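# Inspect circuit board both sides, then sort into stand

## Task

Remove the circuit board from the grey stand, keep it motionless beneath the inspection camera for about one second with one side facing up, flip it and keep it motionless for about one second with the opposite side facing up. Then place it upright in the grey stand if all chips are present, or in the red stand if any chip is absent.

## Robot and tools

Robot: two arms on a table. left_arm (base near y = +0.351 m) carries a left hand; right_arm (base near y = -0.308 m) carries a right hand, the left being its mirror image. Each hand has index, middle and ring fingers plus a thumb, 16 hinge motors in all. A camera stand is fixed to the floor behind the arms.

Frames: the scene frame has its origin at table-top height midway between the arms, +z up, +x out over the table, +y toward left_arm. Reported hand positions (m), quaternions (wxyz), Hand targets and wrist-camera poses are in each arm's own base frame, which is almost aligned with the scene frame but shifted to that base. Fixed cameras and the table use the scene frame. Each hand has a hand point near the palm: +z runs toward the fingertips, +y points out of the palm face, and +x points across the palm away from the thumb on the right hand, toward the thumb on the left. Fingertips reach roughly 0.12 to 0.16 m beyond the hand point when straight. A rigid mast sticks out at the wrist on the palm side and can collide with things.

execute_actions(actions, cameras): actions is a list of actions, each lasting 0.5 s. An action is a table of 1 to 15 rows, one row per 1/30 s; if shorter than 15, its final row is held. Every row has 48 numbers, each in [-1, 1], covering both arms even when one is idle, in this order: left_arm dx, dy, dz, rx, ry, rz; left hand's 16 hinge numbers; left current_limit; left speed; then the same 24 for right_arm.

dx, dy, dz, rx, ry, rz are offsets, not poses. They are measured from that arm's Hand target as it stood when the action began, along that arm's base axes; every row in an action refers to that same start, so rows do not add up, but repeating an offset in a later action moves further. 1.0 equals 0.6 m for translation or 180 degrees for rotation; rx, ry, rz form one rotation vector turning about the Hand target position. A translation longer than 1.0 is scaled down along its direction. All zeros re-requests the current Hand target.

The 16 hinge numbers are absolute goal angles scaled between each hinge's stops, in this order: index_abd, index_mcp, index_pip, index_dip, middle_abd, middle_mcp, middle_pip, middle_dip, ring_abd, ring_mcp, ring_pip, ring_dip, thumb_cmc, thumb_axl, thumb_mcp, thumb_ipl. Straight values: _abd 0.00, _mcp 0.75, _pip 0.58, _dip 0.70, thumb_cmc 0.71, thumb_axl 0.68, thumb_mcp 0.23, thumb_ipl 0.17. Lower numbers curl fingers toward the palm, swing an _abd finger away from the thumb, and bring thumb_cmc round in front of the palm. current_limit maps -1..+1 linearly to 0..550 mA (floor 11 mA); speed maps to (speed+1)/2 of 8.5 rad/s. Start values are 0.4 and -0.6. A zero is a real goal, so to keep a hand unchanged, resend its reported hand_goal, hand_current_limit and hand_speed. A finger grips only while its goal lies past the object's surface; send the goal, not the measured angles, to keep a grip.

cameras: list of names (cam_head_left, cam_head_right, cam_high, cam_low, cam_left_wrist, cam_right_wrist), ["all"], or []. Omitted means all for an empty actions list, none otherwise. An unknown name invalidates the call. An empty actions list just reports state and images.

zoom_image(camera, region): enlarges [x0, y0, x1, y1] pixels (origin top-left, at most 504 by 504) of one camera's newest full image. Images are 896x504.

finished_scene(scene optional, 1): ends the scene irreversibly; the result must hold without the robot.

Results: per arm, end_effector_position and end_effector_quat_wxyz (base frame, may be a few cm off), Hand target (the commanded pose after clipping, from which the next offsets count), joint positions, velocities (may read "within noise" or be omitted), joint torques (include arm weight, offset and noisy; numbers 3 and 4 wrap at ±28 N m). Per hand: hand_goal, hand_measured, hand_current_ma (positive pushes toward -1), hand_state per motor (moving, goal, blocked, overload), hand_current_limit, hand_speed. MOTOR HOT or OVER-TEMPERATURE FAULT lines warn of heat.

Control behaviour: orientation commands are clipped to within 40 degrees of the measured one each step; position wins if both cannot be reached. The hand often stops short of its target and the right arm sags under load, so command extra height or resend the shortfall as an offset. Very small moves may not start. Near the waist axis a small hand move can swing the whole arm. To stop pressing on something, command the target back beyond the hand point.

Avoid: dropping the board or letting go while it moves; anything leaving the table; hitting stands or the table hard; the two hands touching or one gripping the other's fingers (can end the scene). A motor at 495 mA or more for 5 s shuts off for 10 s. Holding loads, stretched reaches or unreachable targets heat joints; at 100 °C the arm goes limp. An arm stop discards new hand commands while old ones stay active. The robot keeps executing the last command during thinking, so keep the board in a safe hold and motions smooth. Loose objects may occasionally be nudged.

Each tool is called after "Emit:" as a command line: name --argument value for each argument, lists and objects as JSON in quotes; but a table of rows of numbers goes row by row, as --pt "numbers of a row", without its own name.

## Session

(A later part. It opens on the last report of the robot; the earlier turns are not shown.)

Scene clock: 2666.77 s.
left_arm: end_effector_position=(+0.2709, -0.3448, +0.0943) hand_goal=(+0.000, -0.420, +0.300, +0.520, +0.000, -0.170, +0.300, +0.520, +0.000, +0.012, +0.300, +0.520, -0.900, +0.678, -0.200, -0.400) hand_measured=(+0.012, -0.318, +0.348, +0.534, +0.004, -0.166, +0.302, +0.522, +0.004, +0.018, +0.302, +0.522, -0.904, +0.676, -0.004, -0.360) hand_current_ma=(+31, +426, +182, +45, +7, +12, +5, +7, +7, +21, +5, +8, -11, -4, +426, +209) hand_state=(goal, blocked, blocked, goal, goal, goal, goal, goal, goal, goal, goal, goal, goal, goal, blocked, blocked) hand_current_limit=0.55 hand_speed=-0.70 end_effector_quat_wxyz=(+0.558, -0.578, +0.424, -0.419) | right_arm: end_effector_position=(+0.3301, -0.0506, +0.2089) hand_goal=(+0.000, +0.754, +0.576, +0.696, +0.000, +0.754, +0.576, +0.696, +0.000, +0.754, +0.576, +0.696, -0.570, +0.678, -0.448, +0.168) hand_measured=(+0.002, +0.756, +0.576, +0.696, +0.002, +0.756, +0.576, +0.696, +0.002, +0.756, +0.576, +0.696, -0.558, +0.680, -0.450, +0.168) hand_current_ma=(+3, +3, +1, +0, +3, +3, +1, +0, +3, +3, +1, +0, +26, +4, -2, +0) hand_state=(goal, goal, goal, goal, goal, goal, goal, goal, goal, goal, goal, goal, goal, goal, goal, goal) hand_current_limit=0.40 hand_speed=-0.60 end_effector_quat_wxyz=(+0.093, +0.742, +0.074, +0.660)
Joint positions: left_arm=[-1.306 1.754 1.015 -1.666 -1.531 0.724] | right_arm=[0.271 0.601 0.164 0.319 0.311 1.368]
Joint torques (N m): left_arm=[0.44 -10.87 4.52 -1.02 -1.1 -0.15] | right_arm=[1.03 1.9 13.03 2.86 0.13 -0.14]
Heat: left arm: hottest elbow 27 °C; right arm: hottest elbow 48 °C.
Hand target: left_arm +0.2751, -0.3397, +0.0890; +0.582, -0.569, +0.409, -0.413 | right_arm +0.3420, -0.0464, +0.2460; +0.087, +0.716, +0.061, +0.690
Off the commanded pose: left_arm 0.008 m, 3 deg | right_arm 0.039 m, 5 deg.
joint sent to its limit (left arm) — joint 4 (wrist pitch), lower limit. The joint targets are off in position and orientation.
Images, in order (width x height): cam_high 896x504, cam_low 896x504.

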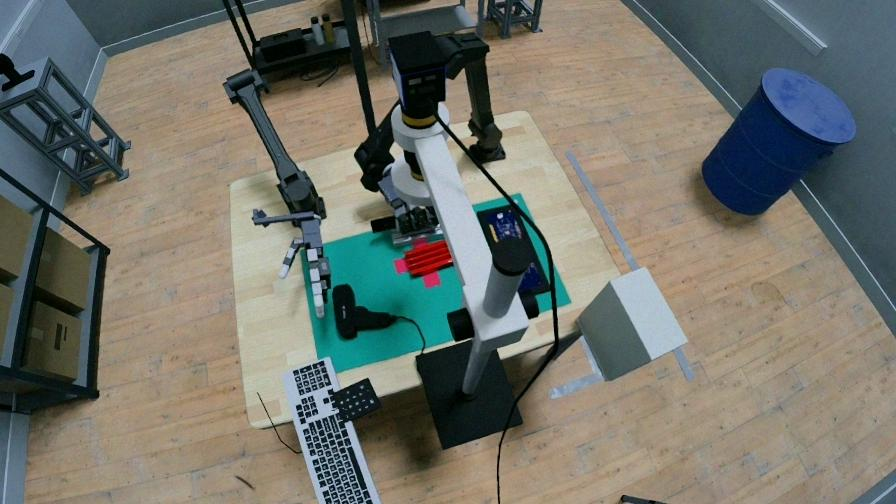

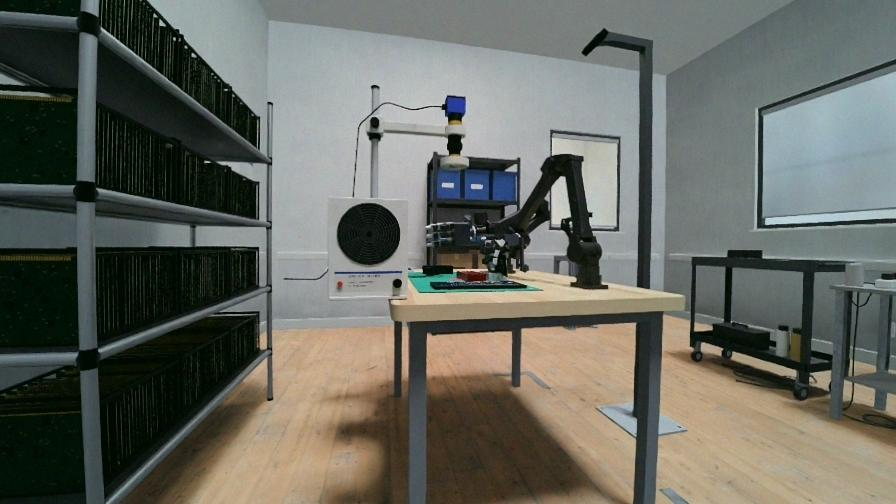

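Emit:
execute_actions --actions '[[[0,0.004,-0.015,0,0,0,0,-0.42,0.3,0.52,0,-0.17,0.3,0.52,0,0.012,0.3,0.52,-0.9,0.678,-0.2,-0.4,0.55,-0.7,0,0,0,0,0,0,0,0.754,0.576,0.696,0,0.754,0.576,0.696,0,0.754,0.576,0.696,-0.571,0.678,-0.449,0.168,0.4,-0.6]],[[0,0,0,0,0,0,0,-0.42,0.3,0.52,0,-0.17,0.3,0.52,0,0.012,0.3,0.52,-0.9,0.678,-0.2,-0.4,0.55,-0.7,0,0,0,0,0,0,0,0.754,0.576,0.696,0,0.754,0.576,0.696,0,0.754,0.576,0.696,-0.571,0.678,-0.449,0.168,0.4,-0.6]]]' --cameras '["cam_low","cam_high"]'

Emit:
zoom_image --camera "cam_low" --region '[483, 262, 515, 290]'

Emit:
zoom_image --camera "cam_high" --region '[365, 205, 425, 255]'

Scene clock: 2675.00 s.
left_arm: end_effector_position=(+0.2713, -0.3454, +0.0936) hand_goal=(+0.000, -0.420, +0.300, +0.520, +0.000, -0.170, +0.300, +0.520, +0.000, +0.012, +0.300, +0.520, -0.900, +0.678, -0.200, -0.400) hand_measured=(+0.006, -0.318, +0.348, +0.534, +0.002, -0.162, +0.302, +0.522, +0.004, +0.020, +0.302, +0.522, -0.906, +0.676, -0.004, -0.360) hand_current_ma=(+16, +426, +182, +45, +4, +23, +2, +5, +7, +23, +5, +8, -17, -7, +426, +207) hand_state=(goal, blocked, blocked, goal, goal, goal, goal, goal, goal, goal, goal, goal, goal, goal, blocked, blocked) hand_current_limit=0.55 hand_speed=-0.70 end_effector_quat_wxyz=(+0.557, -0.578, +0.422, -0.421) | right_arm: end_effector_position=(+0.3301, -0.0506, +0.2089) hand_goal=(+0.000, +0.754, +0.576, +0.696, +0.000, +0.754, +0.576, +0.696, +0.000, +0.754, +0.576, +0.696, -0.570, +0.678, -0.448, +0.168) hand_measured=(+0.002, +0.756, +0.576, +0.696, +0.002, +0.756, +0.576, +0.696, +0.002, +0.756, +0.576, +0.696, -0.558, +0.680, -0.450, +0.168) hand_current_ma=(+3, +3, +1, +0, +3, +3, +1, +0, +3, +3, +1, +0, +26, +4, -2, +0) hand_state=(goal, goal, goal, goal, goal, goal, goal, goal, goal, goal, goal, goal, goal, goal, goal, goal) hand_current_limit=0.40 hand_speed=-0.60 end_effector_quat_wxyz=(+0.093, +0.742, +0.074, +0.660)
Joint positions: left_arm=[-1.306 1.759 1.015 -1.674 -1.534 0.707] | right_arm=[0.271 0.601 0.164 0.319 0.311 1.368]
Joint torques (N m): left_arm=[0.44 -9.76 3.71 -0.73 -0.99 -0.25] | right_arm=[1.32 1.85 12.89 2.93 0.09 -0.11]
Heat: left arm: hottest elbow 27 °C; right arm: hottest elbow 48 °C.
Hand target: left_arm +0.2751, -0.3373, +0.0800; +0.582, -0.569, +0.409, -0.413 | right_arm +0.3420, -0.0464, +0.2460; +0.087, +0.716, +0.061, +0.690
Off the commanded pose: left_arm 0.016 m, 3 deg | right_arm 0.039 m, 5 deg.
joint sent to its limit (left arm) — joint 4 (wrist pitch), lower limit. The joint targets are off in position and orientation.
Images, in order (width x height): cam_high 896x504, cam_low 896x504.

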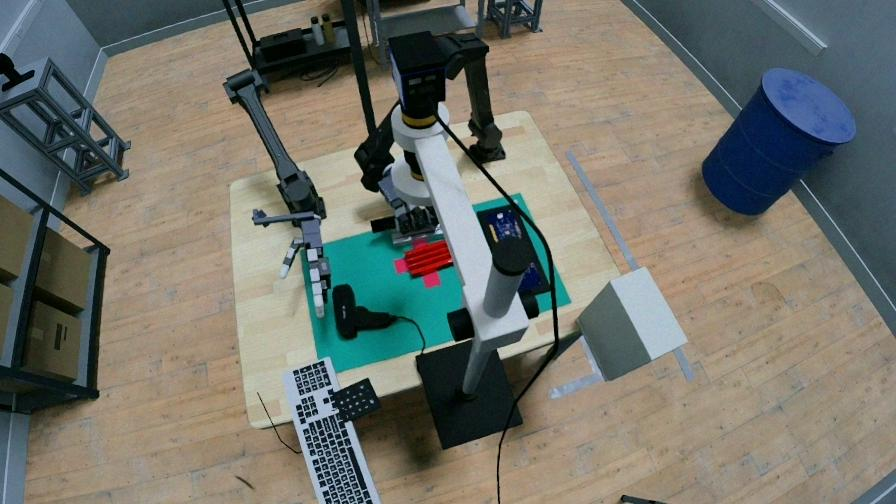

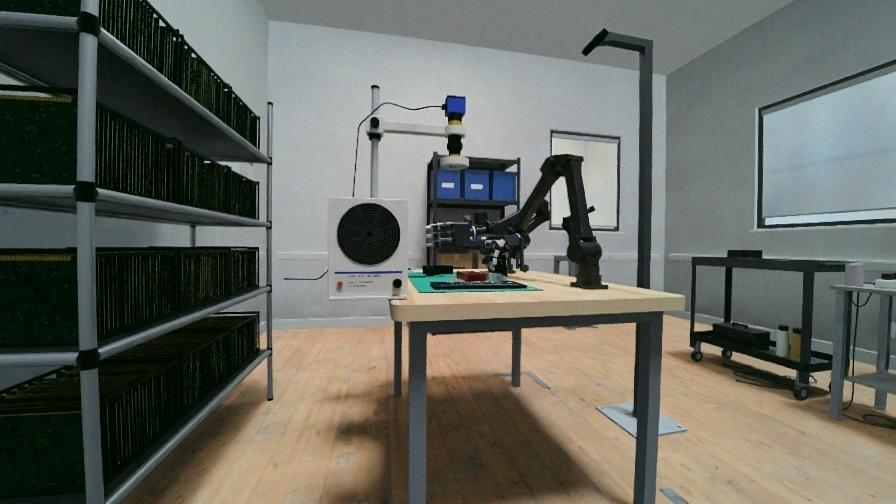

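Scaled by 15.750 from the camera's 896x504 image, which has a finer 1280x720 frame.

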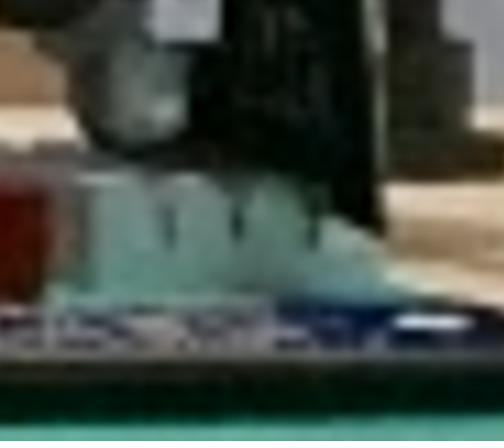

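Scaled by 8.400 from the camera's 896x504 image, which has a finer 1280x720 frame.

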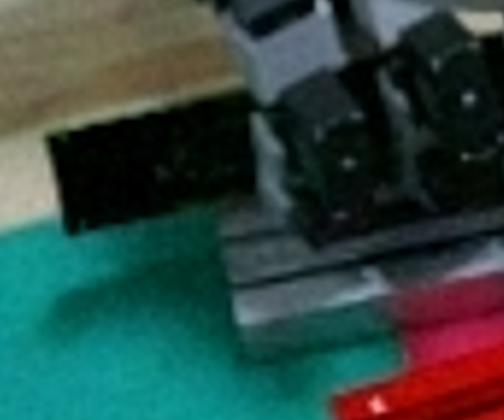

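Emit:
execute_actions --actions '[[[-0.008,0,0.01,0,0,-0.003,0,-0.42,0.3,0.52,0,-0.17,0.3,0.52,0,0.03,0.3,0.52,-0.9,0.678,-0.2,-0.4,0.55,-0.7,0,0,0,0,0,0,0,0.754,0.576,0.696,0,0.754,0.576,0.696,0,0.754,0.576,0.696,-0.571,0.678,-0.449,0.168,0.4,-0.6]],[[-0.008,0,-0.006,0,0,0,0,-0.42,0.3,0.52,0,-0.17,0.3,0.52,0,0.03,0.3,0.52,-0.9,0.678,-0.2,-0.4,0.55,-0.7,0,0,0,0,0,0,0,0.754,0.576,0.696,0,0.754,0.576,0.696,0,0.754,0.576,0.696,-0.571,0.678,-0.449,0.168,0.4,-0.6]]]' --cameras '["cam_low","cam_high"]'

Emit:
zoom_image --camera "cam_low" --region '[483, 262, 515, 290]'

Emit:
zoom_image --camera "cam_high" --region '[365, 205, 425, 255]'

Scene clock: 2689.90 s.
left_arm: end_effector_position=(+0.2707, -0.3449, +0.0929) hand_goal=(+0.000, -0.420, +0.300, +0.520, +0.000, -0.170, +0.300, +0.520, +0.000, +0.030, +0.300, +0.520, -0.900, +0.678, -0.200, -0.400) hand_measured=(+0.004, -0.318, +0.348, +0.534, -0.002, -0.158, +0.296, +0.520, +0.004, +0.028, +0.302, +0.522, -0.908, +0.676, -0.004, -0.362) hand_current_ma=(+9, +426, +182, +45, -3, +40, -11, -1, +7, -6, +4, +8, -21, -10, +426, +197) hand_state=(goal, blocked, blocked, goal, goal, goal, goal, goal, goal, goal, goal, goal, goal, goal, blocked, blocked) hand_current_limit=0.55 hand_speed=-0.70 end_effector_quat_wxyz=(+0.556, -0.577, +0.421, -0.425) | right_arm: end_effector_position=(+0.3301, -0.0506, +0.2089) hand_goal=(+0.000, +0.754, +0.576, +0.696, +0.000, +0.754, +0.576, +0.696, +0.000, +0.754, +0.576, +0.696, -0.570, +0.678, -0.448, +0.168) hand_measured=(+0.002, +0.756, +0.576, +0.696, +0.002, +0.756, +0.576, +0.696, +0.002, +0.756, +0.576, +0.696, -0.558, +0.680, -0.450, +0.168) hand_current_ma=(+3, +3, +1, +0, +3, +3, +1, +0, +3, +3, +1, +0, +26, +4, -2, +0) hand_state=(goal, goal, goal, goal, goal, goal, goal, goal, goal, goal, goal, goal, goal, goal, goal, goal) hand_current_limit=0.40 hand_speed=-0.60 end_effector_quat_wxyz=(+0.093, +0.742, +0.074, +0.660)
Joint positions: left_arm=[-1.308 1.759 1.009 -1.674 -1.538 0.695] | right_arm=[0.271 0.601 0.164 0.319 0.311 1.368]
Joint torques (N m): left_arm=[-1.38 -10.99 3.18 -0.7 -0.37 -0.11] | right_arm=[0.67 0.97 13 2.99 0.11 -0.09]
Heat: left arm: hottest elbow 27 °C; right arm: hottest elbow 48 °C.
Hand target: left_arm +0.2655, -0.3373, +0.0824; +0.580, -0.567, +0.412, -0.416 | right_arm +0.3420, -0.0464, +0.2460; +0.087, +0.716, +0.061, +0.690
Off the commanded pose: left_arm 0.014 m, 3 deg | right_arm 0.039 m, 5 deg.
joint sent to its limit (left arm) — joint 4 (wrist pitch), lower limit. The joint targets are off in position and orientation.
Images, in order (width x height): cam_high 896x504, cam_low 896x504.

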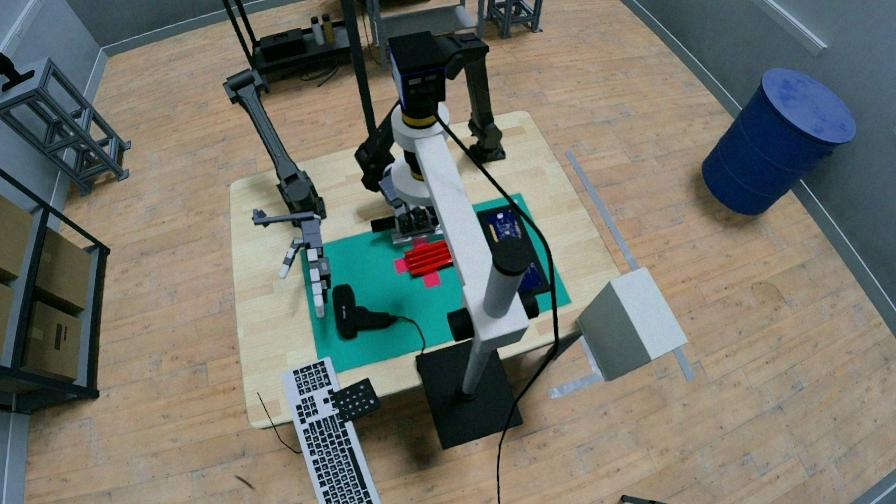

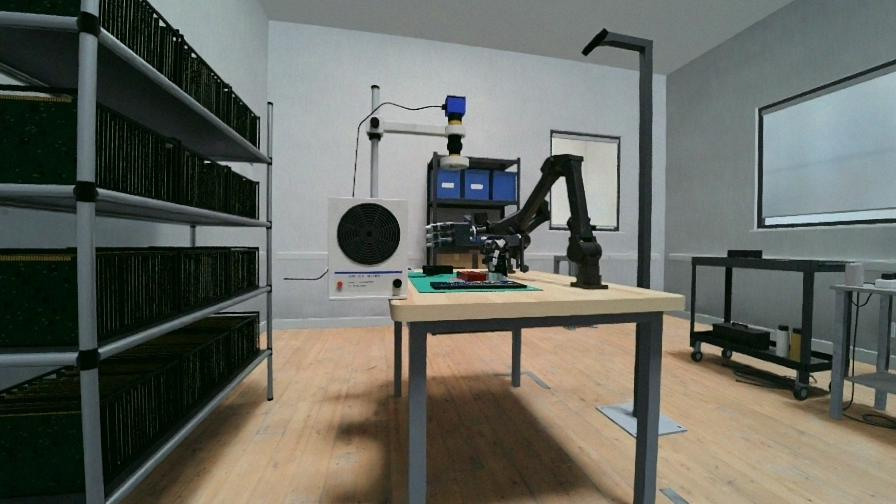

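Scaled by 15.750 from the camera's 896x504 image, which has a finer 1280x720 frame.

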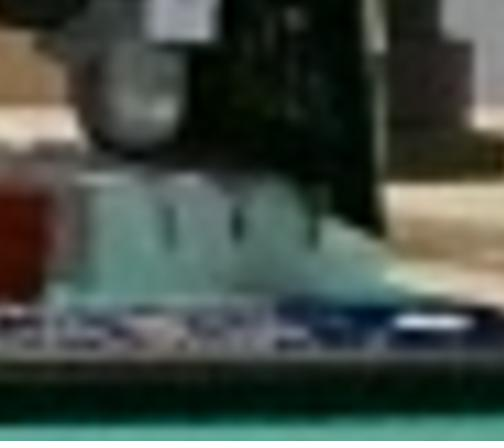

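Scaled by 8.400 from the camera's 896x504 image, which has a finer 1280x720 frame.

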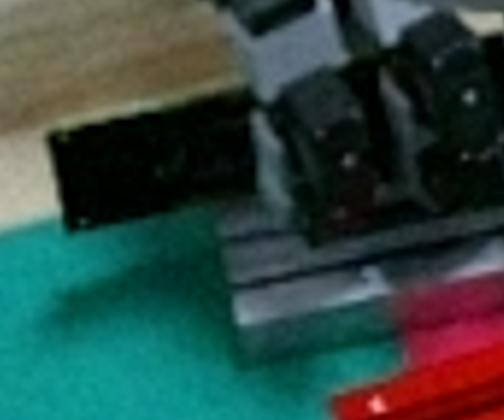

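Emit:
execute_actions --actions '[[[0,0,0,0,0,0,0,-0.32,0.35,0.53,0,-0.16,0.3,0.52,0,0.03,0.3,0.52,-0.9,0.678,0.03,-0.35,0.5,-0.8,0,0,0,0,0,0,0,0.754,0.576,0.696,0,0.754,0.576,0.696,0,0.754,0.576,0.696,-0.571,0.678,-0.449,0.168,0.4,-0.6]]]' --cameras '["cam_low","cam_high","cam_left_wrist"]'

Emit:
zoom_image --camera "cam_low" --region '[483, 245, 525, 290]'

Emit:
zoom_image --camera "cam_high" --region '[365, 205, 425, 255]'

Scene clock: 2710.63 s.
left_arm: end_effector_position=(+0.2709, -0.3453, +0.0934) hand_goal=(+0.000, -0.320, +0.350, +0.530, +0.000, -0.160, +0.300, +0.520, +0.000, +0.030, +0.300, +0.520, -0.900, +0.678, +0.030, -0.350) hand_measured=(-0.002, -0.310, +0.356, +0.532, -0.004, -0.158, +0.296, +0.518, +0.002, +0.026, +0.302, +0.522, -0.902, +0.676, +0.034, -0.350) hand_current_ma=(-6, +34, +16, +3, -9, +8, -11, -7, +7, -11, +4, +8, -3, -6, +11, +3) hand_state=(goal, goal, goal, goal, goal, goal, goal, goal, goal, goal, goal, goal, goal, goal, goal, goal) hand_current_limit=0.50 hand_speed=-0.80 end_effector_quat_wxyz=(+0.553, -0.579, +0.418, -0.428) | right_arm: end_effector_position=(+0.3301, -0.0506, +0.2089) hand_goal=(+0.000, +0.754, +0.576, +0.696, +0.000, +0.754, +0.576, +0.696, +0.000, +0.754, +0.576, +0.696, -0.570, +0.678, -0.448, +0.168) hand_measured=(+0.002, +0.756, +0.576, +0.696, +0.002, +0.756, +0.576, +0.696, +0.002, +0.756, +0.576, +0.696, -0.558, +0.680, -0.450, +0.168) hand_current_ma=(+3, +3, +1, +0, +3, +3, +1, +0, +3, +3, +1, +0, +26, +4, -2, +0) hand_state=(goal, goal, goal, goal, goal, goal, goal, goal, goal, goal, goal, goal, goal, goal, goal, goal) hand_current_limit=0.40 hand_speed=-0.60 end_effector_quat_wxyz=(+0.093, +0.742, +0.074, +0.660)
Joint positions: left_arm=[-1.308 1.757 1.007 -1.674 -1.538 0.684] | right_arm=[0.271 0.601 0.164 0.319 0.311 1.368]
Joint torques (N m): left_arm=[-1.38 -10.99 3.34 -0.73 -0.34 -0.09] | right_arm=[1.2 1.26 12.92 2.81 0.11 -0.14]
Heat: left arm: hottest elbow 27 °C; right arm: hottest elbow 48 °C.
Hand target: left_arm +0.2655, -0.3373, +0.0824; +0.580, -0.567, +0.412, -0.416 | right_arm +0.3420, -0.0464, +0.2460; +0.087, +0.716, +0.061, +0.690
Off the commanded pose: left_arm 0.015 m, 4 deg | right_arm 0.039 m, 5 deg.
joint sent to its limit (left arm) — joint 4 (wrist pitch), lower limit. The joint targets are off in position and orientation.
Images, in order (width x height): cam_high 896x504, cam_low 896x504, cam_left_wrist 896x504.

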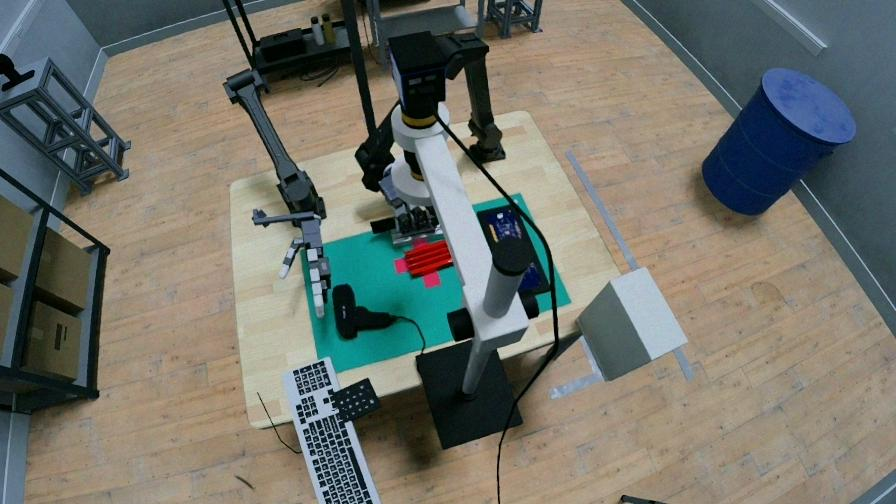

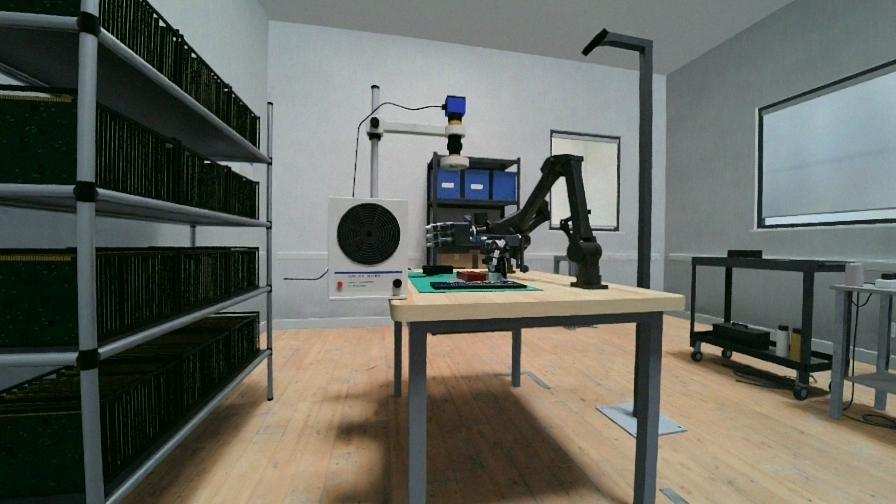

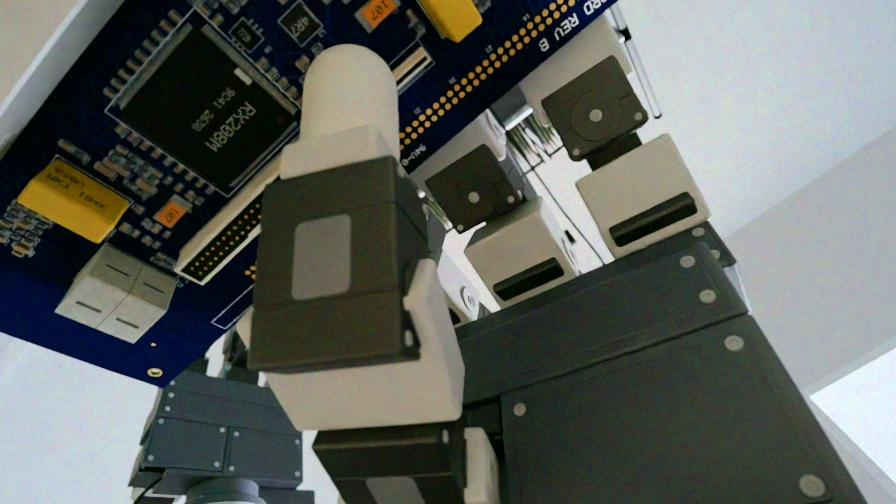

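Scaled by 11.200 from the camera's 896x504 image, which has a finer 1280x720 frame.

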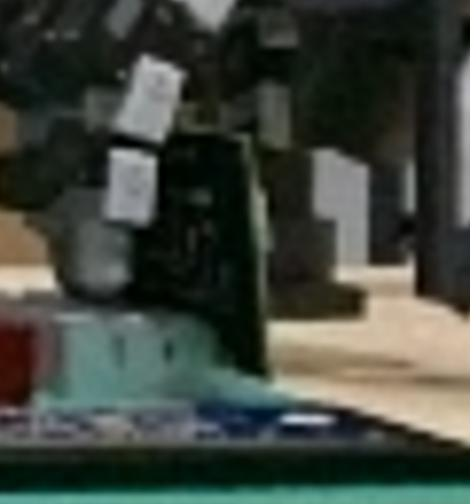

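Scaled by 8.400 from the camera's 896x504 image, which has a finer 1280x720 frame.

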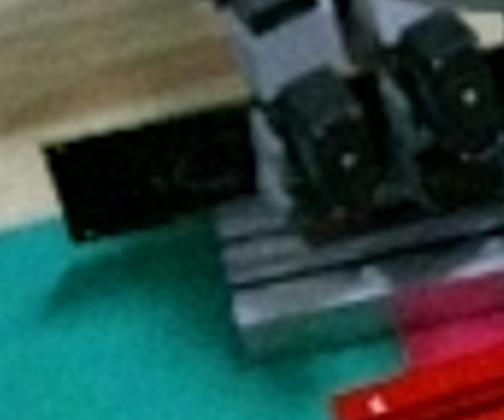

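Emit:
execute_actions --actions '[[[0.01,0,0.01,0,0,0,0,-0.1,0.2,0.45,0,-0.02,0.25,0.5,0,0.08,0.3,0.52,-0.9,0.678,0.14,-0.33,0.5,-0.6,0,0,0,0,0,0,0,0.754,0.576,0.696,0,0.754,0.576,0.696,0,0.754,0.576,0.696,-0.571,0.678,-0.449,0.168,0.4,-0.6]]]' --cameras '["cam_low","cam_high","cam_left_wrist"]'

Emit:
zoom_image --camera "cam_low" --region '[483, 245, 525, 290]'

Emit:
zoom_image --camera "cam_high" --region '[365, 205, 425, 255]'

Scene clock: 2776.27 s.
left_arm: end_effector_position=(+0.2689, -0.3453, +0.0920) hand_goal=(+0.000, -0.100, +0.200, +0.450, +0.000, -0.020, +0.250, +0.500, +0.000, +0.080, +0.300, +0.520, -0.900, +0.678, +0.140, -0.330) hand_measured=(-0.002, -0.110, +0.202, +0.452, -0.002, -0.032, +0.246, +0.498, +0.002, +0.064, +0.302, +0.522, -0.900, +0.676, +0.140, -0.332) hand_current_ma=(-6, -32, +7, +7, -4, -44, -9, -5, +7, -56, +3, +7, +1, -5, -2, -3) hand_state=(goal, goal, goal, goal, goal, goal, goal, goal, goal, goal, goal, goal, goal, goal, goal, goal) hand_current_limit=0.50 hand_speed=-0.60 end_effector_quat_wxyz=(+0.553, -0.578, +0.421, -0.428) | right_arm: end_effector_position=(+0.3301, -0.0506, +0.2089) hand_goal=(+0.000, +0.754, +0.576, +0.696, +0.000, +0.754, +0.576, +0.696, +0.000, +0.754, +0.576, +0.696, -0.570, +0.678, -0.448, +0.168) hand_measured=(+0.002, +0.756, +0.576, +0.696, +0.002, +0.756, +0.576, +0.696, +0.002, +0.756, +0.576, +0.696, -0.558, +0.680, -0.450, +0.168) hand_current_ma=(+3, +3, +1, +0, +3, +3, +1, +0, +3, +3, +1, +0, +26, +4, -2, +0) hand_state=(goal, goal, goal, goal, goal, goal, goal, goal, goal, goal, goal, goal, goal, goal, goal, goal) hand_current_limit=0.40 hand_speed=-0.60 end_effector_quat_wxyz=(+0.093, +0.742, +0.074, +0.660)
Joint positions: left_arm=[-1.313 1.759 1.004 -1.674 -1.538 0.684] | right_arm=[0.271 0.601 0.164 0.319 0.311 1.368]
Joint torques (N m): left_arm=[-0.26 -11.63 4.18 -0.73 -0.82 0.04] | right_arm=[1.14 1.14 13.04 2.92 0.11 -0.12]
Heat: left arm: hottest shoulder 26 °C; right arm: hottest elbow 48 °C.
Hand target: left_arm +0.2715, -0.3373, +0.0884; +0.580, -0.567, +0.412, -0.416 | right_arm +0.3420, -0.0464, +0.2460; +0.087, +0.716, +0.061, +0.690
Off the commanded pose: left_arm 0.009 m, 4 deg | right_arm 0.039 m, 5 deg.
joint sent to its limit (left arm) — joint 4 (wrist pitch), lower limit. The joint targets are off in position and orientation.
Images, in order (width x height): cam_high 896x504, cam_low 896x504, cam_left_wrist 896x504.

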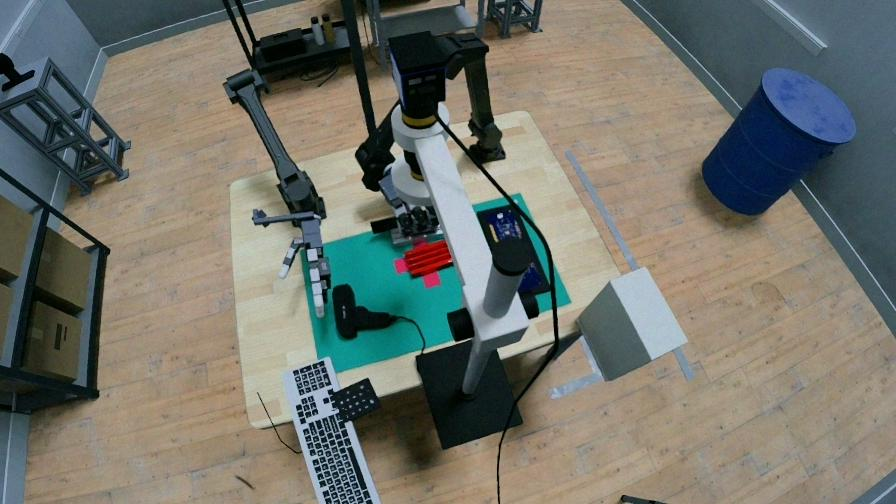

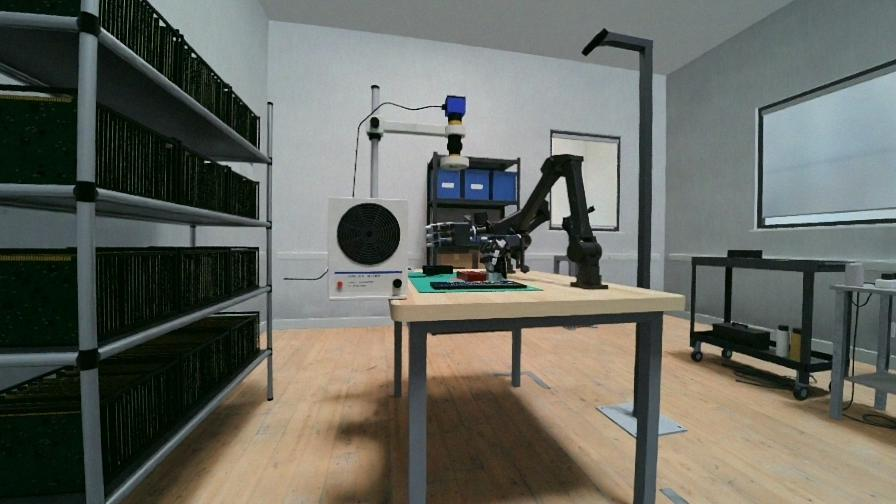

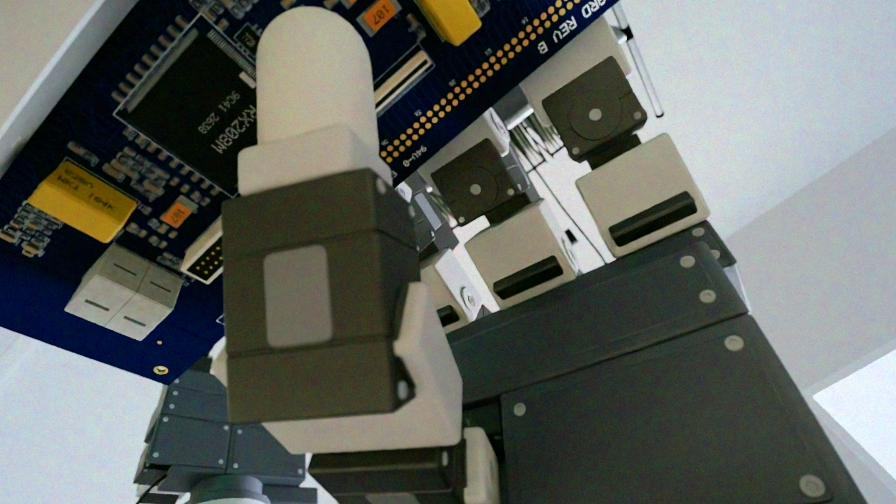

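Scaled by 11.200 from the camera's 896x504 image, which has a finer 1280x720 frame.

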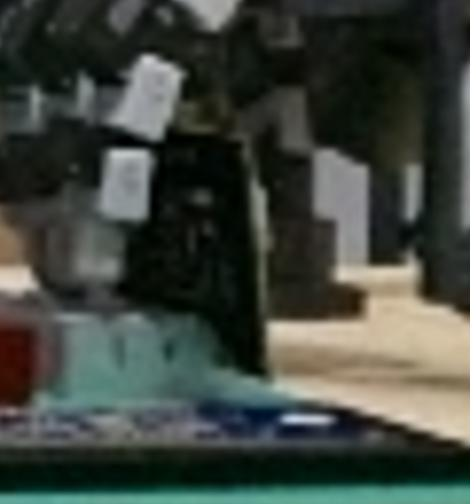

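Scaled by 8.400 from the camera's 896x504 image, which has a finer 1280x720 frame.

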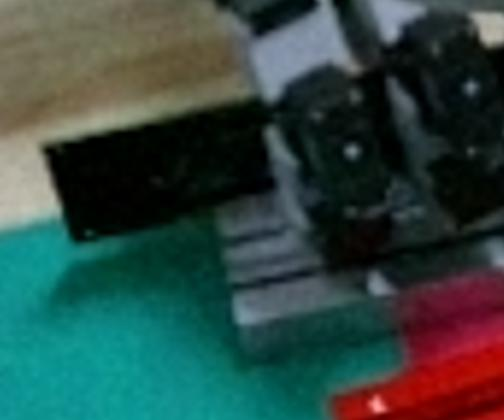

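Emit:
execute_actions --actions '[[[0,0,0.06,0,0,0,0,-0.05,0.2,0.45,0,-0.0,0.25,0.5,0,0.08,0.3,0.52,-0.9,0.678,0.14,-0.33,0.5,-0.6,0,0,0,0,0,0,0,0.754,0.576,0.696,0,0.754,0.576,0.696,0,0.754,0.576,0.696,-0.571,0.678,-0.449,0.168,0.4,-0.6]]]' --cameras '["cam_low","cam_high"]'

Emit:
zoom_image --camera "cam_high" --region '[345, 185, 425, 255]'

Scene clock: 2782.47 s.
left_arm: end_effector_position=(+0.2669, -0.3386, +0.1196) hand_goal=(+0.000, -0.050, +0.200, +0.450, +0.000, +0.000, +0.250, +0.500, +0.000, +0.080, +0.300, +0.520, -0.900, +0.678, +0.140, -0.330) hand_measured=(-0.002, -0.060, +0.202, +0.452, -0.002, -0.012, +0.246, +0.498, +0.002, +0.064, +0.302, +0.522, -0.900, +0.676, +0.140, -0.332) hand_current_ma=(-6, -36, +6, +7, -4, -43, -9, -5, +7, -56, +3, +7, +1, -5, -2, -3) hand_state=(goal, goal, goal, goal, goal, goal, goal, goal, goal, goal, goal, goal, goal, goal, goal, goal) hand_current_limit=0.50 hand_speed=-0.60 end_effector_quat_wxyz=(+0.558, -0.572, +0.429, -0.421) | right_arm: end_effector_position=(+0.3301, -0.0506, +0.2089) hand_goal=(+0.000, +0.754, +0.576, +0.696, +0.000, +0.754, +0.576, +0.696, +0.000, +0.754, +0.576, +0.696, -0.570, +0.678, -0.448, +0.168) hand_measured=(+0.002, +0.756, +0.576, +0.696, +0.002, +0.756, +0.576, +0.696, +0.002, +0.756, +0.576, +0.696, -0.558, +0.680, -0.450, +0.168) hand_current_ma=(+3, +3, +1, +0, +3, +3, +1, +0, +3, +3, +1, +0, +26, +4, -2, +0) hand_state=(goal, goal, goal, goal, goal, goal, goal, goal, goal, goal, goal, goal, goal, goal, goal, goal) hand_current_limit=0.40 hand_speed=-0.60 end_effector_quat_wxyz=(+0.093, +0.742, +0.074, +0.660)
Joint positions: left_arm=[-1.313 1.679 1.004 -1.674 -1.538 0.79] | right_arm=[0.271 0.601 0.164 0.319 0.311 1.368]
Joint torques (N m): left_arm=[-0.21 -11.81 5.98 -0.65 -1.07 0.06] | right_arm=[1.61 1.14 12.94 2.97 0.11 -0.13]
Heat: left arm: hottest shoulder 26 °C; right arm: hottest elbow 48 °C.
Hand target: left_arm +0.2715, -0.3373, +0.1244; +0.580, -0.567, +0.412, -0.416 | right_arm +0.3420, -0.0464, +0.2460; +0.087, +0.716, +0.061, +0.690
Off the commanded pose: left_arm 0.007 m, 3 deg | right_arm 0.039 m, 5 deg.
joint sent to its limit (left arm) — joint 4 (wrist pitch), lower limit. The joint targets are off in position and orientation.
Images, in order (width x height): cam_high 896x504, cam_low 896x504.

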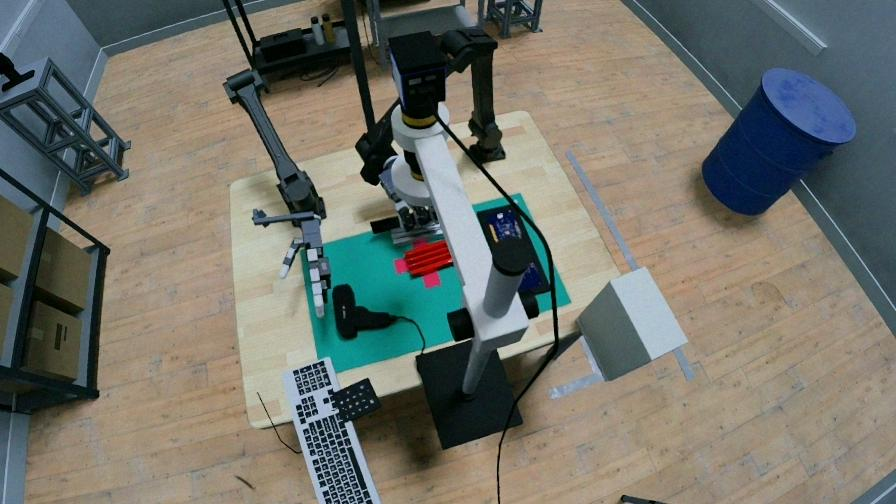

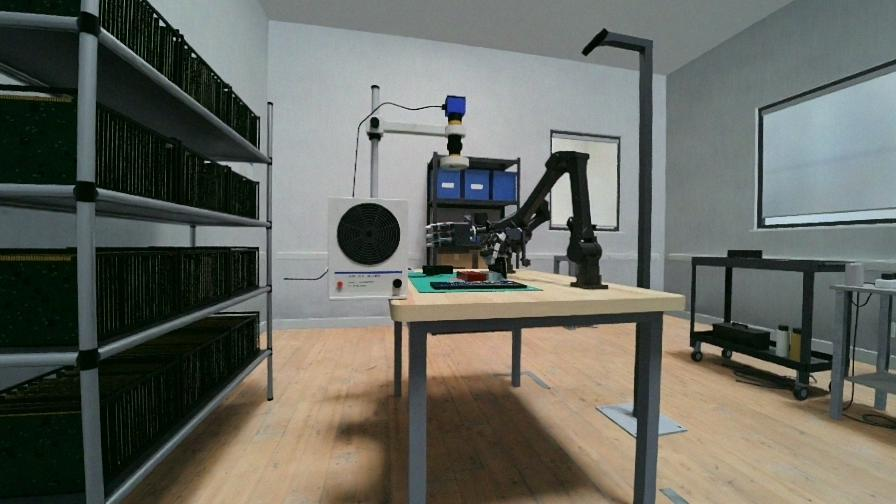

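Scaled by 6.300 from the camera's 896x504 image, which has a finer 1280x720 frame.

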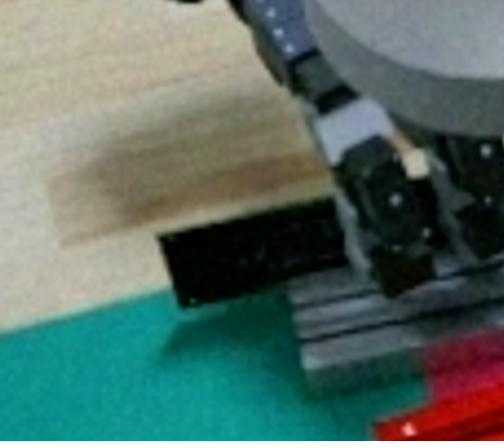

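Emit:
execute_actions --actions '[[[0,0,0.117,0,0,0,0,-0.1,0.2,0.45,0,-0.1,0.25,0.5,0,-0.1,0.3,0.52,-0.9,0.678,0.14,-0.33,0.5,-0.6,0,0,0,0,0,0,0,0.754,0.576,0.696,0,0.754,0.576,0.696,0,0.754,0.576,0.696,-0.571,0.678,-0.449,0.168,0.4,-0.6]],[[0,0,0.117,0,0,0,0,-0.1,0.2,0.45,0,-0.1,0.25,0.5,0,-0.1,0.3,0.52,-0.9,0.678,0.14,-0.33,0.5,-0.6,0,0,0,0,0,0,0,0.754,0.576,0.696,0,0.754,0.576,0.696,0,0.754,0.576,0.696,-0.571,0.678,-0.449,0.168,0.4,-0.6]],[[-0.074,-0.036,-0.082,-0.0325,0.1207,0,0,-0.1,0.2,0.45,0,-0.1,0.25,0.5,0,-0.1,0.3,0.52,-0.9,0.678,0.14,-0.33,0.5,-0.6,0,0,0,0,0,0,0,0.754,0.576,0.696,0,0.754,0.576,0.696,0,0.754,0.576,0.696,-0.571,0.678,-0.449,0.168,0.4,-0.6]],[[-0.103,-0.03,-0.05,-0.0325,0.1207,0,0,-0.1,0.2,0.45,0,-0.1,0.25,0.5,0,-0.1,0.3,0.52,-0.9,0.678,0.14,-0.33,0.5,-0.6,0,0,0,0,0,0,0,0.754,0.576,0.696,0,0.754,0.576,0.696,0,0.754,0.576,0.696,-0.571,0.678,-0.449,0.168,0.4,-0.6]]]' --cameras '["cam_head_left","cam_high"]'

Scene clock: 2803.43 s.
left_arm: end_effector_position=(+0.1580, -0.3640, +0.1640) hand_goal=(+0.000, -0.100, +0.200, +0.450, +0.000, -0.100, +0.250, +0.500, +0.000, -0.100, +0.300, +0.520, -0.900, +0.678, +0.140, -0.330) hand_measured=(-0.002, -0.100, +0.202, +0.452, -0.002, -0.100, +0.248, +0.498, +0.002, -0.100, +0.302, +0.522, -0.898, +0.676, +0.140, -0.332) hand_current_ma=(-5, +1, +6, +7, -4, +2, -3, -5, +6, +2, +3, +7, +3, -4, -2, -3) hand_state=(goal, goal, goal, goal, goal, goal, goal, goal, goal, goal, goal, goal, goal, goal, goal, goal) hand_current_limit=0.50 hand_speed=-0.60 end_effector_quat_wxyz=(-0.343, +0.727, -0.561, +0.199) | right_arm: end_effector_position=(+0.3301, -0.0506, +0.2089) hand_goal=(+0.000, +0.754, +0.576, +0.696, +0.000, +0.754, +0.576, +0.696, +0.000, +0.754, +0.576, +0.696, -0.570, +0.678, -0.448, +0.168) hand_measured=(+0.002, +0.756, +0.576, +0.696, +0.002, +0.756, +0.576, +0.696, +0.002, +0.756, +0.576, +0.696, -0.558, +0.680, -0.450, +0.168) hand_current_ma=(+3, +3, +1, +0, +3, +3, +1, +0, +3, +3, +1, +0, +26, +4, -2, +0) hand_state=(goal, goal, goal, goal, goal, goal, goal, goal, goal, goal, goal, goal, goal, goal, goal, goal) hand_current_limit=0.40 hand_speed=-0.60 end_effector_quat_wxyz=(+0.093, +0.742, +0.074, +0.660)
Joint positions: left_arm=[-1.331 1.418 1.165 -1.473 -0.803 1.488] | right_arm=[0.271 0.601 0.164 0.319 0.311 1.368]
Joint torques (N m): left_arm=[-0.5 -10.93 11.1 0.36 -0.45 0.1] | right_arm=[1.2 1.61 12.96 2.93 0.13 -0.12]
Heat: left arm: hottest elbow 27 °C; right arm: hottest elbow 48 °C.
Hand target: left_arm +0.1653, -0.3769, +0.1856; -0.327, +0.735, -0.553, +0.216 | right_arm +0.3420, -0.0464, +0.2460; +0.087, +0.716, +0.061, +0.690
Off the commanded pose: left_arm 0.026 m, 3 deg | right_arm 0.039 m, 5 deg.
Images, in order (width x height): cam_head_left 896x504, cam_high 896x504.

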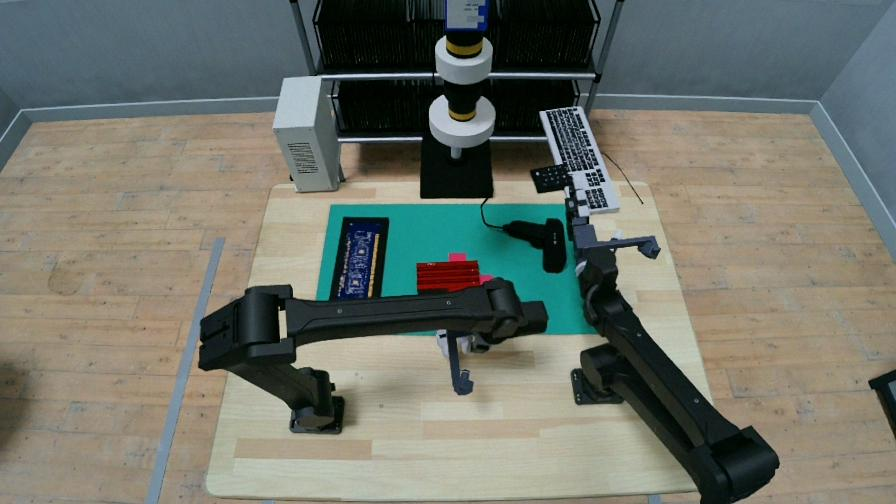

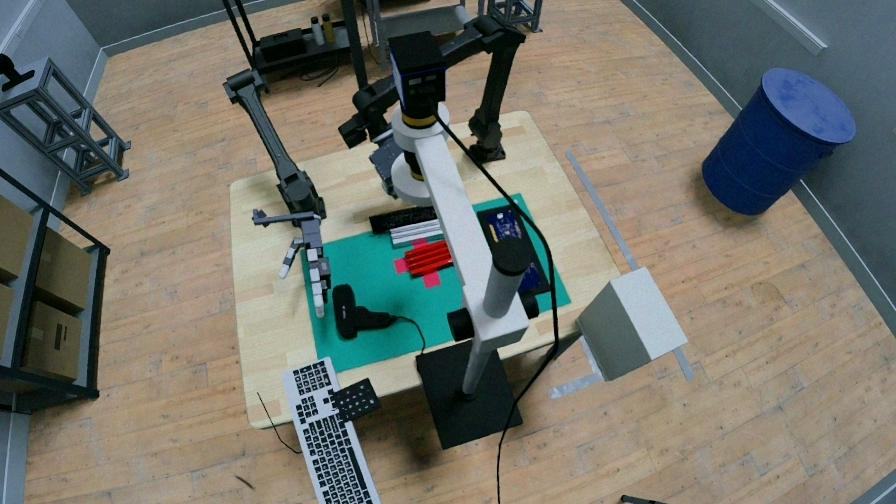

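Emit:
execute_actions --actions '[[[-0.117,-0.033,0,-0.0325,0.1207,0,0,-0.1,0.2,0.45,0,-0.1,0.25,0.5,0,-0.1,0.3,0.52,-0.9,0.678,0.14,-0.33,0.5,-0.6,0,0,0,0,0,0,0,0.754,0.576,0.696,0,0.754,0.576,0.696,0,0.754,0.576,0.696,-0.571,0.678,-0.449,0.168,0.4,-0.6]],[[-0.1,-0.02,0.015,-0.0325,0.1207,0,0,-0.1,0.2,0.45,0,-0.1,0.25,0.5,0,-0.1,0.3,0.52,-0.9,0.678,0.14,-0.33,0.5,-0.6,0,0,0,0,0,0,0,0.754,0.576,0.696,0,0.754,0.576,0.696,0,0.754,0.576,0.696,-0.571,0.678,-0.449,0.168,0.4,-0.6]],[[0.047,0.022,0.01,0,0,0.152,0,-0.1,0.2,0.45,0,-0.1,0.25,0.5,0,-0.1,0.3,0.52,-0.9,0.678,0.14,-0.33,0.5,-0.6,0,0,0,0,0,0,0,0.754,0.576,0.696,0,0.754,0.576,0.696,0,0.754,0.576,0.696,-0.571,0.678,-0.449,0.168,0.4,-0.6]],[[0.073,0.052,0,0,0,0.152,0,-0.1,0.2,0.45,0,-0.1,0.25,0.5,0,-0.1,0.3,0.52,-0.9,0.678,0.14,-0.33,0.5,-0.6,0,0,0,0,0,0,0,0.754,0.576,0.696,0,0.754,0.576,0.696,0,0.754,0.576,0.696,-0.571,0.678,-0.449,0.168,0.4,-0.6]]]' --cameras '["cam_head_left"]'

Scene clock: 2818.27 s.
left_arm: end_effector_position=(+0.1095, -0.3650, +0.2021) hand_goal=(+0.000, -0.100, +0.200, +0.450, +0.000, -0.100, +0.250, +0.500, +0.000, -0.100, +0.300, +0.520, -0.900, +0.678, +0.140, -0.330) hand_measured=(-0.002, -0.092, +0.202, +0.452, -0.002, -0.092, +0.250, +0.498, +0.002, -0.092, +0.302, +0.522, -0.898, +0.676, +0.138, -0.332) hand_current_ma=(-2, +24, +6, +7, -2, +25, +1, -5, +6, +28, +4, +7, +4, -4, -7, -3) hand_state=(goal, goal, goal, goal, goal, goal, goal, goal, goal, goal, goal, goal, goal, goal, goal, goal) hand_current_limit=0.50 hand_speed=-0.60 end_effector_quat_wxyz=(-0.016, +0.983, -0.179, -0.028) | right_arm: end_effector_position=(+0.3301, -0.0506, +0.2089) hand_goal=(+0.000, +0.754, +0.576, +0.696, +0.000, +0.754, +0.576, +0.696, +0.000, +0.754, +0.576, +0.696, -0.570, +0.678, -0.448, +0.168) hand_measured=(+0.002, +0.756, +0.576, +0.696, +0.002, +0.756, +0.576, +0.696, +0.002, +0.756, +0.576, +0.696, -0.558, +0.680, -0.450, +0.168) hand_current_ma=(+3, +3, +1, +0, +3, +3, +1, +0, +3, +3, +1, +0, +26, +4, -2, +0) hand_state=(goal, goal, goal, goal, goal, goal, goal, goal, goal, goal, goal, goal, goal, goal, goal, goal) hand_current_limit=0.40 hand_speed=-0.60 end_effector_quat_wxyz=(+0.093, +0.742, +0.074, +0.660)
Joint positions: left_arm=[-1.15 1.173 1.032 -1.487 0.028 0.783] | right_arm=[0.271 0.601 0.164 0.319 0.311 1.368]
Joint torques (N m): left_arm=[-0.97 -6.89 7.3 0.49 0.17 -0.09] | right_arm=[1.79 1.2 12.77 2.84 0.11 -0.09]
Heat: left arm: hottest elbow 28 °C; right arm: hottest elbow 48 °C.
Hand target: left_arm +0.1071, -0.3643, +0.2006; -0.014, +0.983, -0.179, -0.027 | right_arm +0.3420, -0.0464, +0.2460; +0.087, +0.716, +0.061, +0.690
Off the commanded pose: left_arm 0.003 m, 0 deg | right_arm 0.039 m, 5 deg.
Images, in order (width x height): cam_head_left 896x504.

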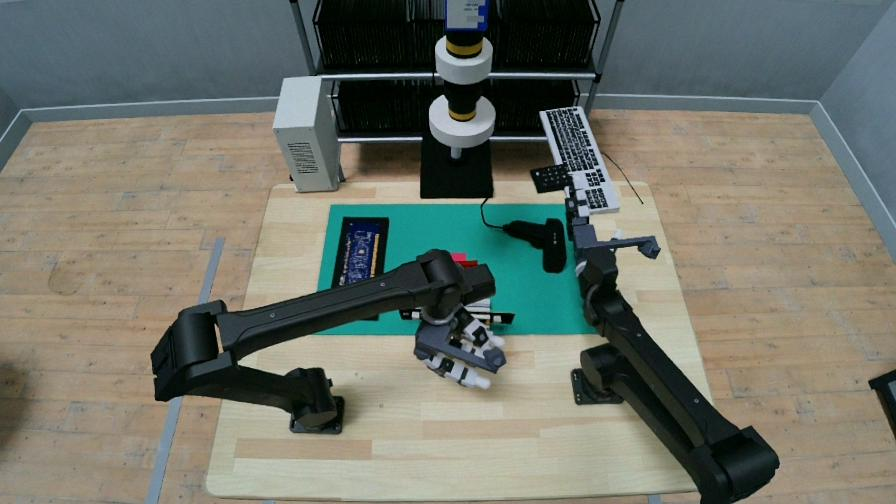

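Emit:
zoom_image --camera "cam_head_left" --region '[380, 250, 550, 380]'

Scaled by 2.965 from the camera's 896x504 image, which has a finer 1280x720 frame.

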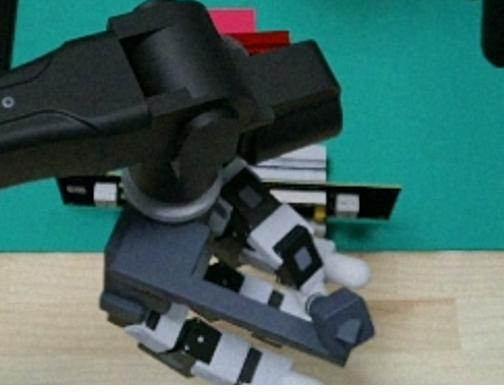

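Emit:
execute_actions --actions '[[[0.092,0.083,0.01,0,0,0.152,0,-0.1,0.2,0.45,0,-0.1,0.25,0.5,0,-0.1,0.3,0.52,-0.9,0.678,0.14,-0.33,0.5,-0.6,0,0,0,0,0,0,0,0.754,0.576,0.696,0,0.754,0.576,0.696,0,0.754,0.576,0.696,-0.571,0.678,-0.449,0.168,0.4,-0.6]],[[0.083,0.115,0.01,0,0,0.152,0,-0.1,0.2,0.45,0,-0.1,0.25,0.5,0,-0.1,0.3,0.52,-0.9,0.678,0.14,-0.33,0.5,-0.6,0,0,0,0,0,0,0,0.754,0.576,0.696,0,0.754,0.576,0.696,0,0.754,0.576,0.696,-0.571,0.678,-0.449,0.168,0.4,-0.6]],[[0.07,0.14,0,0,0,0.152,0,-0.1,0.2,0.45,0,-0.1,0.25,0.5,0,-0.1,0.3,0.52,-0.9,0.678,0.14,-0.33,0.5,-0.6,0,0,0,0,0,0,0,0.754,0.576,0.696,0,0.754,0.576,0.696,0,0.754,0.576,0.696,-0.571,0.678,-0.449,0.168,0.4,-0.6]],[[0.037,0.155,0,0,0,0.152,0,-0.1,0.2,0.45,0,-0.1,0.25,0.5,0,-0.1,0.3,0.52,-0.9,0.678,0.14,-0.33,0.5,-0.6,0,0,0,0,0,0,0,0.754,0.576,0.696,0,0.754,0.576,0.696,0,0.754,0.576,0.696,-0.571,0.678,-0.449,0.168,0.4,-0.6]]]' --cameras '["cam_head_left"]'

Scene clock: 2837.80 s.
left_arm: end_effector_position=(+0.2746, -0.0731, +0.2145) hand_goal=(+0.000, -0.100, +0.200, +0.450, +0.000, -0.100, +0.250, +0.500, +0.000, -0.100, +0.300, +0.520, -0.900, +0.678, +0.140, -0.330) hand_measured=(+0.000, -0.092, +0.202, +0.452, +0.000, -0.092, +0.250, +0.498, +0.000, -0.090, +0.302, +0.522, -0.900, +0.676, +0.138, -0.332) hand_current_ma=(-2, +26, +6, +7, -2, +26, +1, -5, +1, +30, +4, +7, +1, -4, -8, -3) hand_state=(goal, goal, goal, goal, goal, goal, goal, goal, goal, goal, goal, goal, goal, goal, goal, goal) hand_current_limit=0.50 hand_speed=-0.60 end_effector_quat_wxyz=(+0.015, +0.720, +0.694, -0.029) | right_arm: end_effector_position=(+0.3301, -0.0506, +0.2089) hand_goal=(+0.000, +0.754, +0.576, +0.696, +0.000, +0.754, +0.576, +0.696, +0.000, +0.754, +0.576, +0.696, -0.570, +0.678, -0.448, +0.168) hand_measured=(+0.002, +0.756, +0.576, +0.696, +0.002, +0.756, +0.576, +0.696, +0.002, +0.756, +0.576, +0.696, -0.558, +0.680, -0.450, +0.168) hand_current_ma=(+3, +3, +1, +0, +3, +3, +1, +0, +3, +3, +1, +0, +26, +4, -2, +0) hand_state=(goal, goal, goal, goal, goal, goal, goal, goal, goal, goal, goal, goal, goal, goal, goal, goal) hand_current_limit=0.40 hand_speed=-0.60 end_effector_quat_wxyz=(+0.093, +0.742, +0.074, +0.660)
Joint positions: left_arm=[-0.4 0.861 0.868 -1.571 0.065 -0.363] | right_arm=[0.271 0.601 0.164 0.319 0.311 1.368]
Joint torques (N m): left_arm=[0.44 -1.44 8.14 0.59 -0.11 -0.1] | right_arm=[1.08 1.2 13.05 2.91 0.11 -0.11]
Heat: left arm: hottest elbow 28 °C; right arm: hottest elbow 48 °C.
Hand target: left_arm +0.2763, -0.0685, +0.2126; +0.014, +0.714, +0.700, -0.027 | right_arm +0.3420, -0.0464, +0.2460; +0.087, +0.716, +0.061, +0.690
Off the commanded pose: left_arm 0.005 m, 1 deg | right_arm 0.039 m, 5 deg.
Images, in order (width x height): cam_head_left 896x504.

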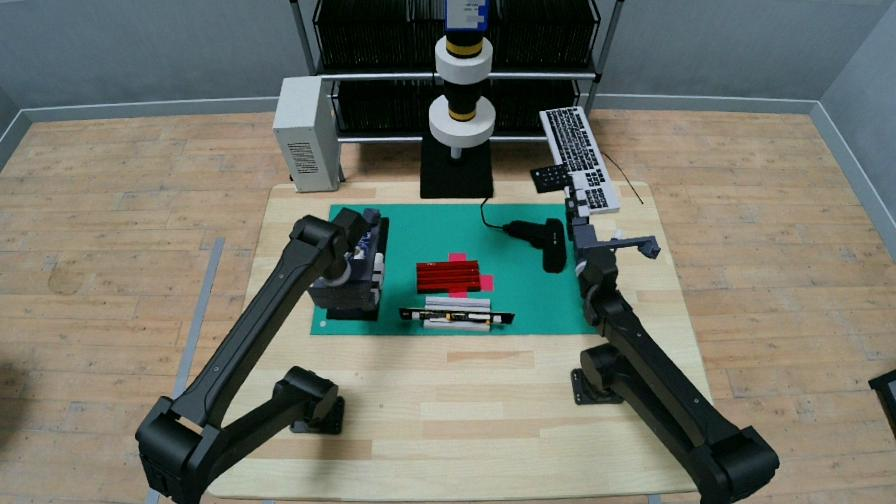

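Emit:
zoom_image --camera "cam_head_left" --region '[380, 250, 550, 350]'

Scaled by 2.965 from the camera's 896x504 image, which has a finer 1280x720 frame.

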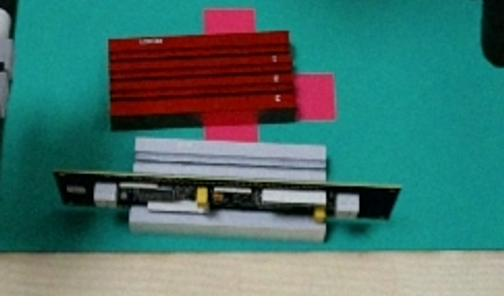

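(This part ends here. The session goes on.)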